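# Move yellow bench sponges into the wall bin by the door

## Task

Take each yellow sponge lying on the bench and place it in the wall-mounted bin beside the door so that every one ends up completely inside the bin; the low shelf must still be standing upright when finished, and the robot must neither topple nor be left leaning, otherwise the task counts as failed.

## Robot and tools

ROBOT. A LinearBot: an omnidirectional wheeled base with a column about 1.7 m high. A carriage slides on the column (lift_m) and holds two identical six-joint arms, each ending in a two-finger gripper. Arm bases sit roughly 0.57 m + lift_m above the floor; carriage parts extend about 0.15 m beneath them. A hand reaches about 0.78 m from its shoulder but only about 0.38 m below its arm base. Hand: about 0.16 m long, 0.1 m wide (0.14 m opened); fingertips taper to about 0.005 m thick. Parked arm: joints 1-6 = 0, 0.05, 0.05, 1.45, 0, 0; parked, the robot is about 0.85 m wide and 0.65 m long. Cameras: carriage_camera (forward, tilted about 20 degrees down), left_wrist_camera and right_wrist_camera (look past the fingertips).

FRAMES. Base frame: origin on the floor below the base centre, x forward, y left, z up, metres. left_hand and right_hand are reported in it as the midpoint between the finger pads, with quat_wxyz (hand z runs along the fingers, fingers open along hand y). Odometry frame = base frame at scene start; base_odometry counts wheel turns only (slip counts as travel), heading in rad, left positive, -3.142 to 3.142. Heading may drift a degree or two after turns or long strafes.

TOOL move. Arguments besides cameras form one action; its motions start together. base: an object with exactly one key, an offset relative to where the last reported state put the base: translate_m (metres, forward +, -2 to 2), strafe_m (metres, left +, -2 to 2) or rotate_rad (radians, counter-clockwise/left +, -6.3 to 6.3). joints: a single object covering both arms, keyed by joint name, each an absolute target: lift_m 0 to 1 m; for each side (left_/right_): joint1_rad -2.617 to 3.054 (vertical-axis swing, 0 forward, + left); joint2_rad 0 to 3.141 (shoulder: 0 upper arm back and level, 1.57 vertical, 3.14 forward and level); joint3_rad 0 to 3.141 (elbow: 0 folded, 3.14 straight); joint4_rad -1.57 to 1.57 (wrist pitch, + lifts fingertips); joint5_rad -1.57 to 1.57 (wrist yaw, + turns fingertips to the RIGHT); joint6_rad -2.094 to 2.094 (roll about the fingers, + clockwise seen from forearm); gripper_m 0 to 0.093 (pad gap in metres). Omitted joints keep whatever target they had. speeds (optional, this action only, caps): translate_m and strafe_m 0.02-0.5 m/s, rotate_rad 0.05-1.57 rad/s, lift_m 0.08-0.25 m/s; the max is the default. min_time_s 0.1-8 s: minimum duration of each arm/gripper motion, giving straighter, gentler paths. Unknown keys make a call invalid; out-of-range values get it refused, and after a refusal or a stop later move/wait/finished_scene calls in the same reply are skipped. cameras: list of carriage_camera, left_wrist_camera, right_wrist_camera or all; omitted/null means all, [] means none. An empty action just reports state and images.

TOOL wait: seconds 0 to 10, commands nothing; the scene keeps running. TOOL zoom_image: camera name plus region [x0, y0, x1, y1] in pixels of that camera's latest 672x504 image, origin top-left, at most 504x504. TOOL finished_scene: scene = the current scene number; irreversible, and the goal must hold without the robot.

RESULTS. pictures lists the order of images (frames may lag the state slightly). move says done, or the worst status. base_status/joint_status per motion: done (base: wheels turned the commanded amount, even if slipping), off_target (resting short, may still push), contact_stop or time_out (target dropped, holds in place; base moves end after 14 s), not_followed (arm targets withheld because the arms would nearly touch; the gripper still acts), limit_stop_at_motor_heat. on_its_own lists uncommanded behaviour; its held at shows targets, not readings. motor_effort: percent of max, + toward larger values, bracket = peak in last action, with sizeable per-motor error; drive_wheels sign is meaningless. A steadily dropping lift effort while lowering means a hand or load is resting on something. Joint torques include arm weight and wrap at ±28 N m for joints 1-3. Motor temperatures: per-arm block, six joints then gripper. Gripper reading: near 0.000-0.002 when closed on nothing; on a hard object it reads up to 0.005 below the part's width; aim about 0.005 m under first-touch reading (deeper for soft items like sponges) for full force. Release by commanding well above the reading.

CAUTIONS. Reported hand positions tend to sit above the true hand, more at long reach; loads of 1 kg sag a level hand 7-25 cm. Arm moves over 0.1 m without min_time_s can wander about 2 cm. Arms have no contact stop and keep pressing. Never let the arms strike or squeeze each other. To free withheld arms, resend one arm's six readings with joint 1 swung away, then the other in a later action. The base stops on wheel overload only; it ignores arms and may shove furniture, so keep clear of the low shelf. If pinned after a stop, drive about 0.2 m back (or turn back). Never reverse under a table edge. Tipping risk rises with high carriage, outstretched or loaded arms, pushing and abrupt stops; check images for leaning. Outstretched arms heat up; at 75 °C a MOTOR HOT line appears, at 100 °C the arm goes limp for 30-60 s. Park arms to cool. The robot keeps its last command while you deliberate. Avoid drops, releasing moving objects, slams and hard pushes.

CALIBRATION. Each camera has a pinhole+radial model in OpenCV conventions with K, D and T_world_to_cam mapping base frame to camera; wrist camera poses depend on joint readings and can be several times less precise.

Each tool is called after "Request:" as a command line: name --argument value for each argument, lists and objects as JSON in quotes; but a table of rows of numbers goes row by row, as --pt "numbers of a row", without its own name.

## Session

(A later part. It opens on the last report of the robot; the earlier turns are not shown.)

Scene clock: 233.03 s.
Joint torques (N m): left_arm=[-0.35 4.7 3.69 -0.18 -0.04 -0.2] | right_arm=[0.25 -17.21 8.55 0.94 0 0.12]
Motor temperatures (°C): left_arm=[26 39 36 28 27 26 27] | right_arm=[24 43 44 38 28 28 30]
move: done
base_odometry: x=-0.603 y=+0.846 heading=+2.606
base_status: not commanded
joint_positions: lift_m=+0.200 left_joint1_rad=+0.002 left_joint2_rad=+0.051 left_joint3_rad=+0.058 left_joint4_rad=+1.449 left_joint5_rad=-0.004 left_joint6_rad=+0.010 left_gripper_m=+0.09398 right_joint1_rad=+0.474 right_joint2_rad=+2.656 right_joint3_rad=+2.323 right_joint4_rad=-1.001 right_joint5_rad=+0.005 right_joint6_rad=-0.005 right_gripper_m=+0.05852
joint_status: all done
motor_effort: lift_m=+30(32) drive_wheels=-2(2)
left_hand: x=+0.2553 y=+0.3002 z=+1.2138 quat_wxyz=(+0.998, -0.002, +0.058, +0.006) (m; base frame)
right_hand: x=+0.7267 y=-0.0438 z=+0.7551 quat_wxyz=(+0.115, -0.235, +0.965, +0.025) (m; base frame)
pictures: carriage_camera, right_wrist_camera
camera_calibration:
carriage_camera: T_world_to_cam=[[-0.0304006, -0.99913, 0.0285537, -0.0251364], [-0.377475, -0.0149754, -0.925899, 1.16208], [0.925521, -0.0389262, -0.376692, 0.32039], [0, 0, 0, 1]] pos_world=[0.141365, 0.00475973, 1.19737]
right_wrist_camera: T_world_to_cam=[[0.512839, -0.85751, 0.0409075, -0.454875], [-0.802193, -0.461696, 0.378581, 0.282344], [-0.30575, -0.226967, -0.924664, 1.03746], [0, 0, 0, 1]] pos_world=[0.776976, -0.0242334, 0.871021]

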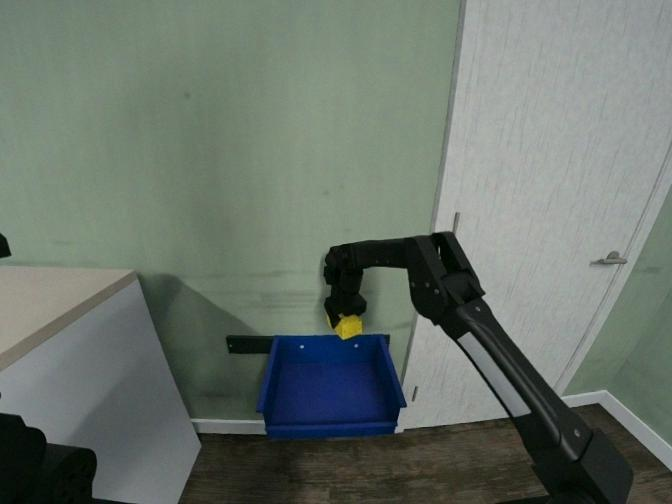

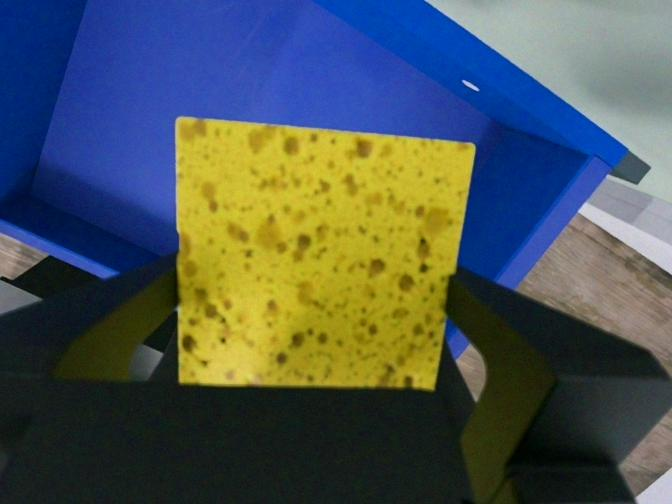

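Request:
move --joints '{"lift_m":0.005,"right_joint1_rad":0.49}' --speeds '{"lift_m":0.12}' --cameras '["right_wrist_camera"]'

Request:
move --joints '{"right_joint2_rad":2.717,"right_joint3_rad":2.24,"right_joint4_rad":-0.823}' --min_time_s 2 --cameras '["right_wrist_camera"]'

Request:
move --joints '{"right_joint2_rad":2.74,"right_joint3_rad":2.225,"right_joint4_rad":-0.785}' --min_time_s 1.5 --cameras '["right_wrist_camera","carriage_camera"]'

Scene clock: 246.43 s.
Joint torques (N m): left_arm=[-0.31 4.7 3.75 -0.19 -0.04 -0.2] | right_arm=[0.18 -18.4 7.75 0.88 0 0.11]
Motor temperatures (°C): left_arm=[26 39 35 28 27 26 27] | right_arm=[24 48 46 37 28 28 31]
move: done
base_odometry: x=-0.603 y=+0.846 heading=+2.606
base_status: not commanded
joint_positions: lift_m=+0.005 left_joint1_rad=+0.002 left_joint2_rad=+0.051 left_joint3_rad=+0.058 left_joint4_rad=+1.449 left_joint5_rad=-0.004 left_joint6_rad=+0.010 left_gripper_m=+0.09398 right_joint1_rad=+0.485 right_joint2_rad=+2.667 right_joint3_rad=+2.333 right_joint4_rad=-0.996 right_joint5_rad=+0.005 right_joint6_rad=-0.005 right_gripper_m=+0.05852
joint_status: all done
motor_effort: lift_m=+30(32) drive_wheels=-2(2)
left_hand: x=+0.2553 y=+0.3002 z=+1.0188 quat_wxyz=(+0.998, -0.002, +0.058, +0.006) (m; base frame)
right_hand: x=+0.7258 y=-0.0372 z=+0.5573 quat_wxyz=(+0.117, -0.240, +0.963, +0.026) (m; base frame)
pictures: right_wrist_camera
camera_calibration:
right_wrist_camera: T_world_to_cam=[[0.522155, -0.851857, 0.0411563, -0.447389], [-0.798308, -0.471212, 0.375052, 0.358338], [-0.300097, -0.228691, -0.92609, 0.852373], [0, 0, 0, 1]] pos_world=[0.775465, -0.0173289, 0.673392]

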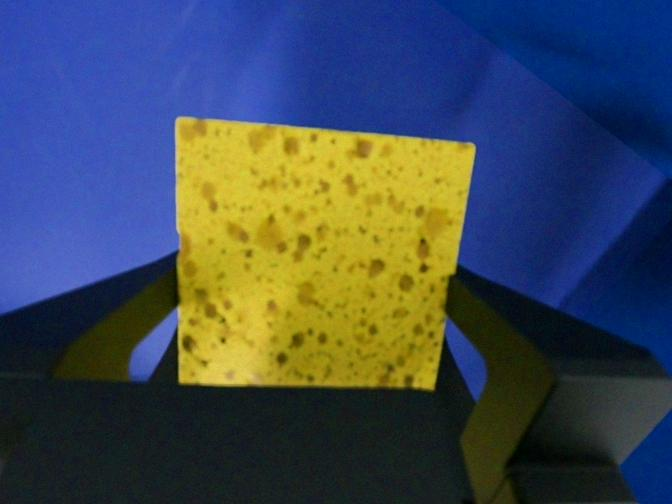

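Scene clock: 248.73 s.
Joint torques (N m): left_arm=[-0.31 4.74 3.73 -0.18 -0.06 -0.21] | right_arm=[0.21 -17.28 6.04 1 0 0.11]
Motor temperatures (°C): left_arm=[26 39 35 28 27 26 27] | right_arm=[24 49 46 37 28 28 31]
move: done
base_odometry: x=-0.603 y=+0.846 heading=+2.606
base_status: not commanded
joint_positions: lift_m=+0.005 left_joint1_rad=+0.002 left_joint2_rad=+0.051 left_joint3_rad=+0.058 left_joint4_rad=+1.449 left_joint5_rad=-0.004 left_joint6_rad=+0.010 left_gripper_m=+0.09398 right_joint1_rad=+0.485 right_joint2_rad=+2.708 right_joint3_rad=+2.243 right_joint4_rad=-0.840 right_joint5_rad=+0.005 right_joint6_rad=-0.005 right_gripper_m=+0.05852
joint_status: all done
motor_effort: lift_m=+30(30) drive_wheels=-2(2)
left_hand: x=+0.2553 y=+0.3002 z=+1.0188 quat_wxyz=(+0.998, -0.002, +0.058, +0.006) (m; base frame)
right_hand: x=+0.7308 y=-0.0346 z=+0.5170 quat_wxyz=(+0.129, -0.240, +0.962, +0.029) (m; base frame)
pictures: right_wrist_camera
camera_calibration:
right_wrist_camera: T_world_to_cam=[[0.521191, -0.852364, 0.0428322, -0.44628], [-0.80664, -0.475599, 0.35091, 0.397104], [-0.278732, -0.217441, -0.935429, 0.806787], [0, 0, 0, 1]] pos_world=[0.777795, -0.0161024, 0.634459]

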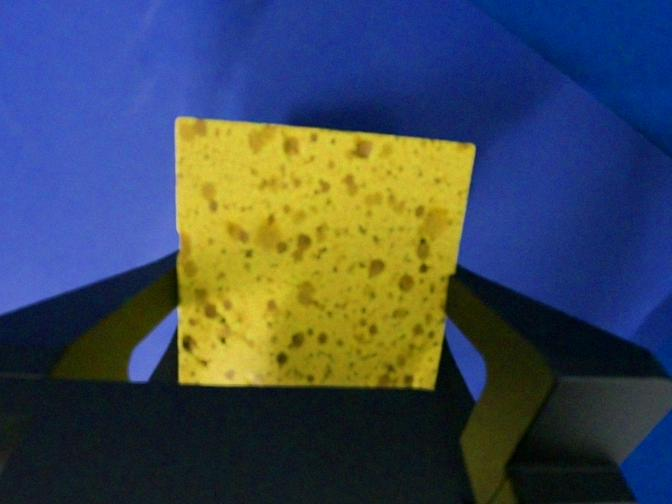

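Scene clock: 250.53 s.
Joint torques (N m): left_arm=[-0.34 4.68 3.7 -0.18 -0.05 -0.21] | right_arm=[0.16 -16.87 5.67 1.01 0.01 0.11]
Motor temperatures (°C): left_arm=[26 39 35 28 27 26 27] | right_arm=[24 50 46 37 28 28 31]
move: done
base_odometry: x=-0.603 y=+0.846 heading=+2.606
base_status: not commanded
joint_positions: lift_m=+0.005 left_joint1_rad=+0.002 left_joint2_rad=+0.051 left_joint3_rad=+0.058 left_joint4_rad=+1.449 left_joint5_rad=-0.004 left_joint6_rad=+0.010 left_gripper_m=+0.09398 right_joint1_rad=+0.485 right_joint2_rad=+2.727 right_joint3_rad=+2.232 right_joint4_rad=-0.802 right_joint5_rad=+0.005 right_joint6_rad=-0.005 right_gripper_m=+0.05852
joint_status: all done
motor_effort: lift_m=+30(30) drive_wheels=-2(2)
left_hand: x=+0.2553 y=+0.3002 z=+1.0188 quat_wxyz=(+0.998, -0.002, +0.058, +0.006) (m; base frame)
right_hand: x=+0.7328 y=-0.0336 z=+0.5057 quat_wxyz=(+0.133, -0.240, +0.961, +0.030) (m; base frame)
pictures: carriage_camera, right_wrist_camera
camera_calibration:
carriage_camera: T_world_to_cam=[[-0.0304006, -0.99913, 0.0285537, -0.0195688], [-0.377475, -0.0149754, -0.925899, 0.981544], [0.925521, -0.0389262, -0.376692, 0.246941], [0, 0, 0, 1]] pos_world=[0.141365, 0.00475973, 1.00239]
right_wrist_camera: T_world_to_cam=[[0.520871, -0.852533, 0.0433683, -0.445979], [-0.809217, -0.476956, 0.343048, 0.408973], [-0.271775, -0.213778, -0.938316, 0.793444], [0, 0, 0, 1]] pos_world=[0.778883, -0.0155292, 0.623546]

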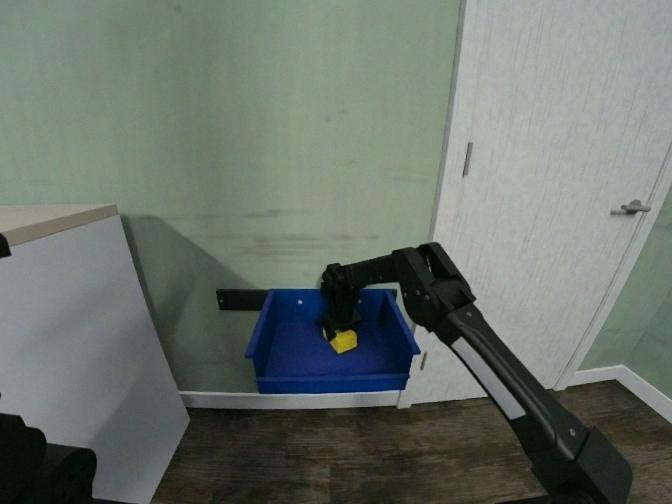

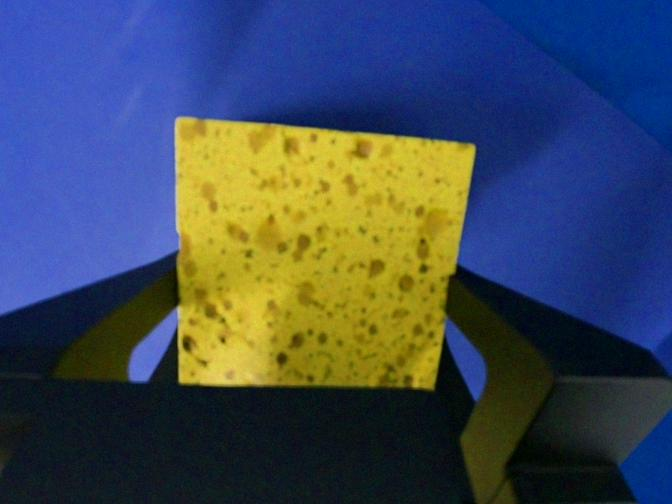

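Request:
move --joints '{"right_joint2_rad":2.765,"right_joint3_rad":2.215,"right_joint4_rad":-0.75}' --min_time_s 1.5 --cameras '[]'

Scene clock: 256.27 s.
Joint torques (N m): left_arm=[-0.36 4.7 3.73 -0.18 -0.03 -0.2] | right_arm=[0.2 -15.05 5.14 1.06 0 0.12]
Motor temperatures (°C): left_arm=[26 39 35 28 27 26 27] | right_arm=[24 53 45 37 28 28 31]
move: done
base_odometry: x=-0.603 y=+0.846 heading=+2.606
base_status: not commanded
joint_positions: lift_m=+0.005 left_joint1_rad=+0.002 left_joint2_rad=+0.051 left_joint3_rad=+0.058 left_joint4_rad=+1.449 left_joint5_rad=-0.004 left_joint6_rad=+0.010 left_gripper_m=+0.09398 right_joint1_rad=+0.485 right_joint2_rad=+2.733 right_joint3_rad=+2.228 right_joint4_rad=-0.768 right_joint5_rad=+0.005 right_joint6_rad=-0.005 right_gripper_m=+0.05852
joint_status: all done
motor_effort: lift_m=+30(30) drive_wheels=-2(2)
left_hand: x=+0.2553 y=+0.3002 z=+1.0188 quat_wxyz=(+0.998, -0.002, +0.058, +0.006) (m; base frame)
right_hand: x=+0.7378 y=-0.0309 z=+0.5034 quat_wxyz=(+0.145, -0.239, +0.959, +0.033) (m; base frame)
pictures: none
No camera images: "cameras" was empty.

Contact. Release.

Request:
move --joints '{"right_gripper_m":0.093}' --min_time_s 1.5 --cameras '[]'

Request:
move --joints '{"lift_m":0.25}' --speeds '{"lift_m":0.12}' --cameras '["carriage_camera","right_wrist_camera"]'

Scene clock: 261.63 s.
Joint torques (N m): left_arm=[-0.34 4.67 3.7 -0.18 -0.05 -0.21] | right_arm=[0.25 -16.16 5.45 0.9 0 0.1]
Motor temperatures (°C): left_arm=[26 39 35 28 27 26 27] | right_arm=[24 54 45 37 28 28 31]
move: done
base_odometry: x=-0.603 y=+0.846 heading=+2.606
base_status: not commanded
joint_positions: lift_m=+0.005 left_joint1_rad=+0.002 left_joint2_rad=+0.051 left_joint3_rad=+0.058 left_joint4_rad=+1.449 left_joint5_rad=-0.004 left_joint6_rad=+0.010 left_gripper_m=+0.09398 right_joint1_rad=+0.484 right_joint2_rad=+2.744 right_joint3_rad=+2.225 right_joint4_rad=-0.753 right_joint5_rad=+0.005 right_joint6_rad=-0.004 right_gripper_m=+0.09291
joint_status: all done
motor_effort: lift_m=+30(30) drive_wheels=-2(2)
left_hand: x=+0.2553 y=+0.3002 z=+1.0188 quat_wxyz=(+0.998, -0.002, +0.058, +0.006) (m; base frame)
right_hand: x=+0.7381 y=-0.0310 z=+0.4973 quat_wxyz=(+0.145, -0.238, +0.960, +0.033) (m; base frame)
pictures: none
No camera images: "cameras" was empty.

Scene clock: 264.07 s.
Joint torques (N m): left_arm=[-0.32 4.68 3.67 -0.18 -0.04 -0.21] | right_arm=[0.28 -18.21 6.3 0.83 0 0.1]
Motor temperatures (°C): left_arm=[26 39 35 28 27 26 27] | right_arm=[24 56 45 36 28 28 30]
move: done
base_odometry: x=-0.603 y=+0.846 heading=+2.606
base_status: not commanded
joint_positions: lift_m=+0.250 left_joint1_rad=+0.002 left_joint2_rad=+0.051 left_joint3_rad=+0.058 left_joint4_rad=+1.449 left_joint5_rad=-0.004 left_joint6_rad=+0.010 left_gripper_m=+0.09398 right_joint1_rad=+0.484 right_joint2_rad=+2.765 right_joint3_rad=+2.214 right_joint4_rad=-0.751 right_joint5_rad=+0.005 right_joint6_rad=-0.004 right_gripper_m=+0.09292
joint_status: all done
motor_effort: lift_m=+32(40) drive_wheels=+7(7)
left_hand: x=+0.2553 y=+0.3002 z=+1.2636 quat_wxyz=(+0.998, -0.002, +0.058, +0.006) (m; base frame)
right_hand: x=+0.7315 y=-0.0345 z=+0.7272 quat_wxyz=(+0.131, -0.239, +0.962, +0.030) (m; base frame)
pictures: carriage_camera, right_wrist_camera
camera_calibration:
carriage_camera: T_world_to_cam=[[-0.0304006, -0.99913, 0.0285537, -0.0265594], [-0.377475, -0.0149754, -0.925899, 1.20822], [0.925521, -0.0389262, -0.376692, 0.339163], [0, 0, 0, 1]] pos_world=[0.141365, 0.00475973, 1.24721]
right_wrist_camera: T_world_to_cam=[[0.519532, -0.85339, 0.0425757, -0.454176], [-0.808166, -0.474601, 0.348743, 0.326724], [-0.277407, -0.215591, -0.936251, 1.00326], [0, 0, 0, 1]] pos_world=[0.778317, -0.0162317, 0.844696]

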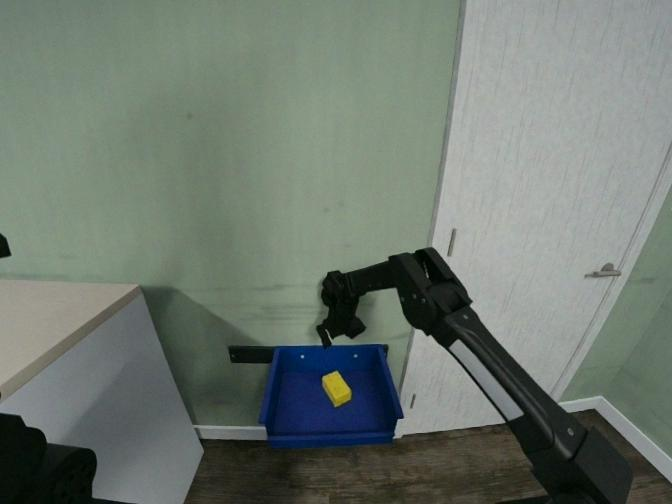

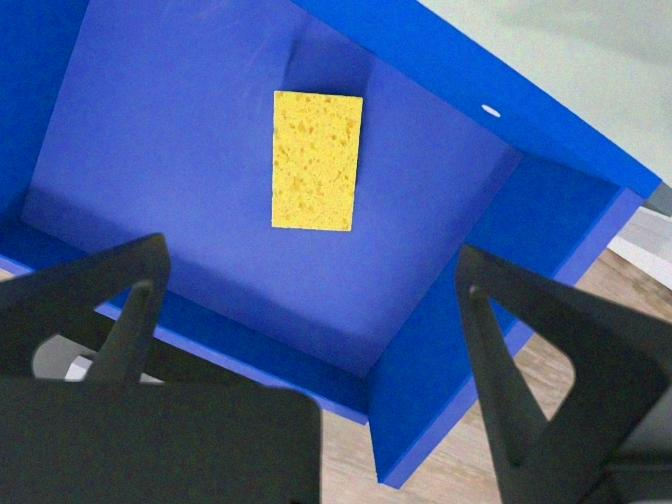

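Request:
move --joints '{"lift_m":0.9,"right_joint1_rad":0,"right_joint2_rad":1.0,"right_joint3_rad":1.4,"right_joint4_rad":-1.45}' --min_time_s 2.5 --cameras '["carriage_camera"]'

Request:
move --base '{"translate_m":-0.9}' --joints '{"right_joint2_rad":0.05,"right_joint3_rad":0.05,"right_joint4_rad":1.45}' --cameras '[]'

Request:
move --base '{"rotate_rad":-3.14}' --cameras '[]'

Request:
move --base '{"strafe_m":-0.68}' --cameras '["carriage_camera"]'

Scene clock: 294.30 s.
Joint torques (N m): left_arm=[-0.35 4.68 3.67 -0.19 -0.03 -0.21] | right_arm=[-1.05 -1.51 5.26 1.18 0 0.1]
Motor temperatures (°C): left_arm=[26 38 35 27 27 26 27] | right_arm=[24 68 45 36 28 28 30]
move: done
base_odometry: x=-0.603 y=+0.846 heading=+2.606
base_status: not commanded
joint_positions: lift_m=+0.900 left_joint1_rad=+0.002 left_joint2_rad=+0.051 left_joint3_rad=+0.058 left_joint4_rad=+1.449 left_joint5_rad=-0.004 left_joint6_rad=+0.010 left_gripper_m=+0.09398 right_joint1_rad=+0.007 right_joint2_rad=+1.003 right_joint3_rad=+1.404 right_joint4_rad=-1.441 right_joint5_rad=+0.005 right_joint6_rad=-0.004 right_gripper_m=+0.09292
joint_status: all done
motor_effort: lift_m=+33(41) drive_wheels=-2(7)
left_hand: x=+0.2553 y=+0.3002 z=+1.9136 quat_wxyz=(+0.998, -0.002, +0.058, +0.006) (m; base frame)
right_hand: x=+0.4306 y=-0.2989 z=+1.7557 quat_wxyz=(+0.262, -0.004, +0.965, -0.002) (m; base frame)
pictures: carriage_camera
camera_calibration:
carriage_camera: T_world_to_cam=[[-0.0304006, -0.99913, 0.0285537, -0.0451174], [-0.377475, -0.0149754, -0.925899, 1.81], [0.925521, -0.0389262, -0.376692, 0.583987], [0, 0, 0, 1]] pos_world=[0.141365, 0.00475973, 1.89714]

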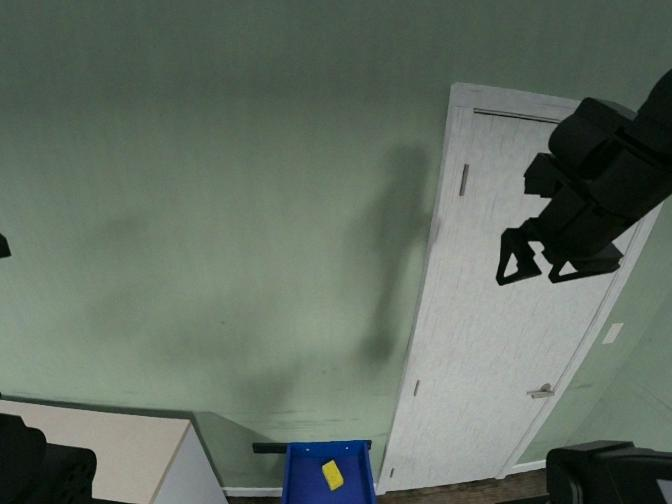

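Scene clock: 298.40 s.
Joint torques (N m): left_arm=[-0.32 4.7 3.66 -0.2 -0.05 -0.2] | right_arm=[-1.05 4.08 5.07 -0.09 0.01 0.1]
Motor temperatures (°C): left_arm=[26 38 35 27 27 26 27] | right_arm=[24 65 45 36 28 28 29]
move: done
base_odometry: x=+0.171 y=+0.387 heading=+2.606
base_status: done
joint_positions: lift_m=+0.900 left_joint1_rad=+0.002 left_joint2_rad=+0.051 left_joint3_rad=+0.058 left_joint4_rad=+1.450 left_joint5_rad=-0.003 left_joint6_rad=+0.010 left_gripper_m=+0.09398 right_joint1_rad=+0.007 right_joint2_rad=+0.052 right_joint3_rad=+0.054 right_joint4_rad=+1.444 right_joint5_rad=+0.004 right_joint6_rad=-0.004 right_gripper_m=+0.09292
joint_status: all done
motor_effort: lift_m=+33(33) drive_wheels=+1(16)
left_hand: x=+0.2549 y=+0.3001 z=+1.9136 quat_wxyz=(+0.998, -0.001, +0.057, +0.006) (m; base frame)
right_hand: x=+0.2580 y=-0.2999 z=+1.9123 quat_wxyz=(+0.998, +0.002, +0.063, +0.002) (m; base frame)
pictures: none
No camera images: "cameras" was empty.

Scene clock: 302.67 s.
Joint torques (N m): left_arm=[-0.28 4.72 3.7 -0.17 -0.04 -0.19] | right_arm=[-1.05 4.07 5.08 -0.08 0 0.1]
Motor temperatures (°C): left_arm=[26 38 35 27 27 26 27] | right_arm=[24 62 44 35 28 28 29]
move: done
base_odometry: x=+0.171 y=+0.387 heading=-0.533
base_status: done
joint_positions: lift_m=+0.900 left_joint1_rad=+0.002 left_joint2_rad=+0.051 left_joint3_rad=+0.058 left_joint4_rad=+1.447 left_joint5_rad=-0.003 left_joint6_rad=+0.010 left_gripper_m=+0.09400 right_joint1_rad=+0.007 right_joint2_rad=+0.052 right_joint3_rad=+0.054 right_joint4_rad=+1.445 right_joint5_rad=+0.004 right_joint6_rad=-0.004 right_gripper_m=+0.09294
joint_status: not commanded
motor_effort: lift_m=+33(33) drive_wheels=+7(18)
left_hand: x=+0.2559 y=+0.3001 z=+1.9135 quat_wxyz=(+0.998, -0.001, +0.059, +0.006) (m; base frame)
right_hand: x=+0.2578 y=-0.2999 z=+1.9123 quat_wxyz=(+0.998, +0.002, +0.062, +0.002) (m; base frame)
pictures: none
No camera images: "cameras" was empty.

Scene clock: 306.50 s.
Joint torques (N m): left_arm=[-0.27 4.68 3.66 -0.14 -0.07 -0.21] | right_arm=[-0.95 4.07 5.05 -0.09 0.01 0.1]
Motor temperatures (°C): left_arm=[26 38 35 27 27 26 27] | right_arm=[24 59 44 35 28 28 29]
move: done
base_odometry: x=-0.175 y=-0.198 heading=-0.534
base_status: done
joint_positions: lift_m=+0.900 left_joint1_rad=+0.002 left_joint2_rad=+0.051 left_joint3_rad=+0.058 left_joint4_rad=+1.447 left_joint5_rad=-0.002 left_joint6_rad=+0.010 left_gripper_m=+0.09400 right_joint1_rad=+0.006 right_joint2_rad=+0.052 right_joint3_rad=+0.054 right_joint4_rad=+1.445 right_joint5_rad=+0.004 right_joint6_rad=-0.004 right_gripper_m=+0.09294
joint_status: not commanded
motor_effort: lift_m=+33(33) drive_wheels=-2(23)
left_hand: x=+0.2559 y=+0.2999 z=+1.9135 quat_wxyz=(+0.998, -0.001, +0.059, +0.006) (m; base frame)
right_hand: x=+0.2578 y=-0.2999 z=+1.9123 quat_wxyz=(+0.998, +0.002, +0.062, +0.001) (m; base frame)
pictures: carriage_camera
camera_calibration:
carriage_camera: T_world_to_cam=[[-0.0304006, -0.99913, 0.0285537, -0.0451174], [-0.377475, -0.0149754, -0.925899, 1.81], [0.925521, -0.0389262, -0.376692, 0.583987], [0, 0, 0, 1]] pos_world=[0.141365, 0.00475973, 1.89714]

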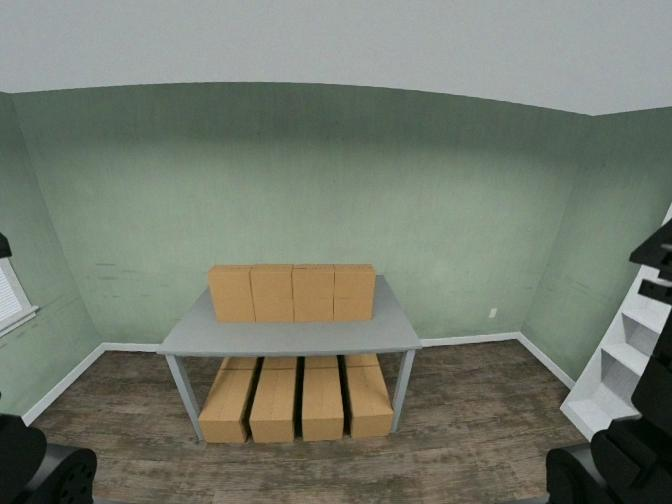

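Request:
move --base '{"translate_m":0.69}' --speeds '{"translate_m":0.3}' --joints '{"left_joint2_rad":2.2,"left_joint3_rad":2.2,"left_joint4_rad":-1.0}' --min_time_s 3 --cameras '["carriage_camera"]'

Request:
move --joints '{"left_joint2_rad":2.7,"left_joint3_rad":2.7,"left_joint4_rad":-0.8}' --min_time_s 1.5 --cameras '["left_wrist_camera"]'

Request:
move --joints '{"left_joint1_rad":0.3}' --min_time_s 1 --cameras '["left_wrist_camera"]'

Request:
move --joints '{"left_joint1_rad":-0.3}' --min_time_s 1.5 --cameras '["left_wrist_camera"]'

Scene clock: 321.50 s.
Joint torques (N m): left_arm=[-0.32 -14.06 7.86 1.39 -0.06 -0.2] | right_arm=[-0.92 4.05 5.07 -0.1 0.01 0.1]
Motor temperatures (°C): left_arm=[26 39 36 28 27 26 27] | right_arm=[24 52 44 34 28 28 29]
move: done
base_odometry: x=+0.418 y=-0.550 heading=-0.534
base_status: done
joint_positions: lift_m=+0.900 left_joint1_rad=+0.002 left_joint2_rad=+2.190 left_joint3_rad=+2.169 left_joint4_rad=-0.989 left_joint5_rad=-0.002 left_joint6_rad=+0.010 left_gripper_m=+0.09400 right_joint1_rad=+0.006 right_joint2_rad=+0.052 right_joint3_rad=+0.054 right_joint4_rad=+1.446 right_joint5_rad=+0.004 right_joint6_rad=-0.004 right_gripper_m=+0.09294
joint_status: all done
motor_effort: lift_m=+33(33) drive_wheels=-2(15)
left_hand: x=+0.7762 y=+0.3009 z=+1.6557 quat_wxyz=(+0.277, +0.004, +0.961, +0.003) (m; base frame)
right_hand: x=+0.2575 y=-0.2999 z=+1.9124 quat_wxyz=(+0.998, +0.002, +0.062, +0.001) (m; base frame)
pictures: carriage_camera
camera_calibration:
carriage_camera: T_world_to_cam=[[-0.0304006, -0.99913, 0.0285537, -0.0451174], [-0.377475, -0.0149754, -0.925899, 1.81], [0.925521, -0.0389262, -0.376692, 0.583988], [0, 0, 0, 1]] pos_world=[0.141365, 0.00475973, 1.89714]

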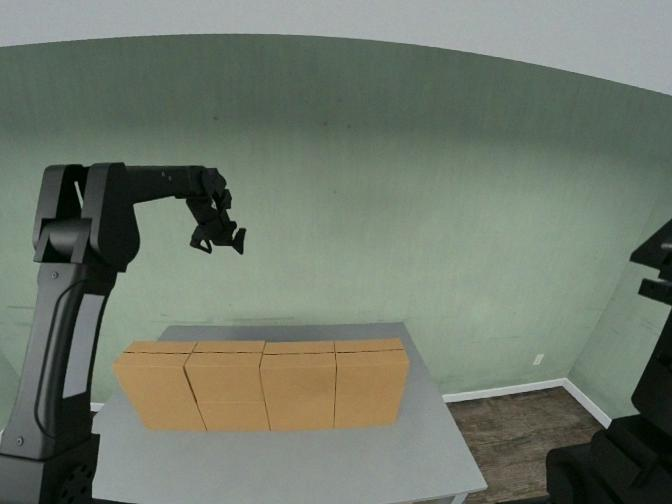

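Scene clock: 323.30 s.
Joint torques (N m): left_arm=[-0.29 -17.29 8.06 1.89 -0.05 -0.2] | right_arm=[-0.95 4.07 5.05 -0.1 0.01 0.1]
Motor temperatures (°C): left_arm=[26 40 36 28 27 26 27] | right_arm=[24 51 44 34 28 28 29]
move: done
base_odometry: x=+0.418 y=-0.550 heading=-0.534
base_status: not commanded
joint_positions: lift_m=+0.900 left_joint1_rad=+0.002 left_joint2_rad=+2.684 left_joint3_rad=+2.668 left_joint4_rad=-0.811 left_joint5_rad=-0.002 left_joint6_rad=+0.010 left_gripper_m=+0.09400 right_joint1_rad=+0.006 right_joint2_rad=+0.052 right_joint3_rad=+0.054 right_joint4_rad=+1.446 right_joint5_rad=+0.004 right_joint6_rad=-0.004 right_gripper_m=+0.09294
joint_status: all done
motor_effort: lift_m=+33(33) drive_wheels=-2(3)
left_hand: x=+0.8953 y=+0.3012 z=+1.5860 quat_wxyz=(+0.364, +0.003, +0.932, +0.003) (m; base frame)
right_hand: x=+0.2575 y=-0.2999 z=+1.9124 quat_wxyz=(+0.998, +0.002, +0.062, +0.001) (m; base frame)
pictures: left_wrist_camera
camera_calibration:
left_wrist_camera: T_world_to_cam=[[-0.00601344, -0.999093, -0.0421598, 0.379887], [-0.990104, 0.0118599, -0.139831, 1.11665], [0.140204, 0.0409017, -0.989277, 1.55407], [0, 0, 0, 1]] pos_world=[0.889999, 0.302734, 1.70957]

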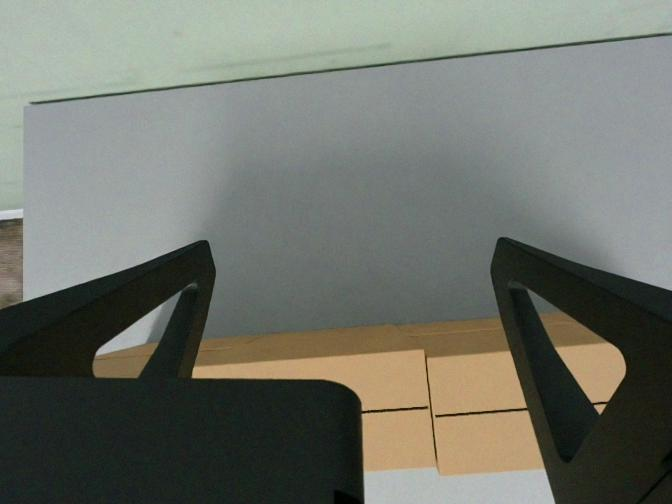

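Scene clock: 324.57 s.
Joint torques (N m): left_arm=[-0.27 -17.26 8.05 1.86 -0.06 -0.17] | right_arm=[-0.94 4.04 5.05 -0.11 0 0.1]
Motor temperatures (°C): left_arm=[26 41 36 29 27 26 27] | right_arm=[24 51 44 34 28 28 29]
move: done
base_odometry: x=+0.418 y=-0.550 heading=-0.534
base_status: not commanded
joint_positions: lift_m=+0.900 left_joint1_rad=+0.303 left_joint2_rad=+2.684 left_joint3_rad=+2.668 left_joint4_rad=-0.808 left_joint5_rad=-0.002 left_joint6_rad=+0.010 left_gripper_m=+0.09400 right_joint1_rad=+0.006 right_joint2_rad=+0.052 right_joint3_rad=+0.054 right_joint4_rad=+1.446 right_joint5_rad=+0.004 right_joint6_rad=-0.004 right_gripper_m=+0.09294
joint_status: all done
motor_effort: lift_m=+33(33) drive_wheels=-2(2)
left_hand: x=+0.8654 y=+0.4994 z=+1.5865 quat_wxyz=(+0.360, -0.136, +0.921, +0.058) (m; base frame)
right_hand: x=+0.2575 y=-0.2999 z=+1.9124 quat_wxyz=(+0.998, +0.002, +0.062, +0.001) (m; base frame)
pictures: left_wrist_camera
camera_calibration:
left_wrist_camera: T_world_to_cam=[[0.290233, -0.956049, -0.0416451, 0.299104], [-0.948777, -0.281802, -0.14286, 1.20039], [0.124845, 0.0809745, -0.988866, 1.5433], [0, 0, 0, 1]] pos_world=[0.859424, 0.499264, 1.71006]

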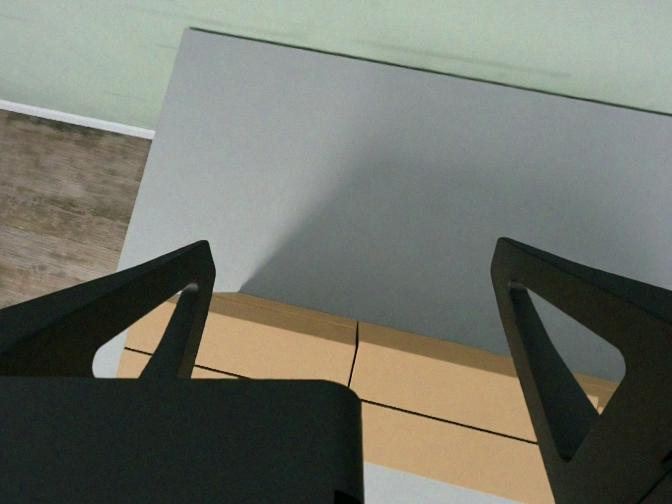

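Scene clock: 326.37 s.
Joint torques (N m): left_arm=[-0.24 -17.29 8.1 1.86 -0.06 -0.2] | right_arm=[-0.94 4.08 5.09 -0.1 0.01 0.1]
Motor temperatures (°C): left_arm=[26 43 36 29 27 26 27] | right_arm=[24 50 44 34 28 28 29]
move: done
base_odometry: x=+0.418 y=-0.550 heading=-0.534
base_status: not commanded
joint_positions: lift_m=+0.900 left_joint1_rad=-0.299 left_joint2_rad=+2.684 left_joint3_rad=+2.668 left_joint4_rad=-0.806 left_joint5_rad=-0.001 left_joint6_rad=+0.010 left_gripper_m=+0.09400 right_joint1_rad=+0.006 right_joint2_rad=+0.052 right_joint3_rad=+0.054 right_joint4_rad=+1.446 right_joint5_rad=+0.004 right_joint6_rad=-0.004 right_gripper_m=+0.09294
joint_status: all done
motor_effort: lift_m=+33(33) drive_wheels=-2(2)
left_hand: x=+0.8666 y=+0.1024 z=+1.5868 quat_wxyz=(+0.362, +0.143, +0.920, -0.052) (m; base frame)
right_hand: x=+0.2575 y=-0.2999 z=+1.9124 quat_wxyz=(+0.998, +0.002, +0.062, +0.001) (m; base frame)
pictures: left_wrist_camera
camera_calibration:
left_wrist_camera: T_world_to_cam=[[-0.301861, -0.952466, -0.0411017, 0.43113], [-0.941415, 0.304605, -0.144755, 1.02632], [0.150394, -0.00500204, -0.988614, 1.56187], [0, 0, 0, 1]] pos_world=[0.861439, 0.105827, 1.71037]

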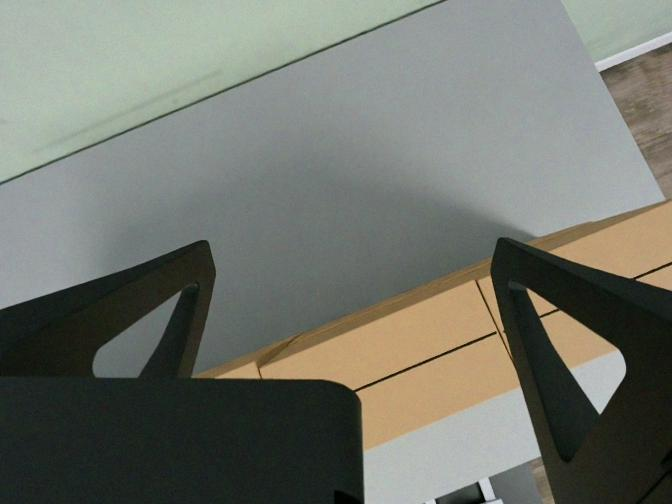

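Request:
finished_scene --scene 2

The scene is finished: the task was done.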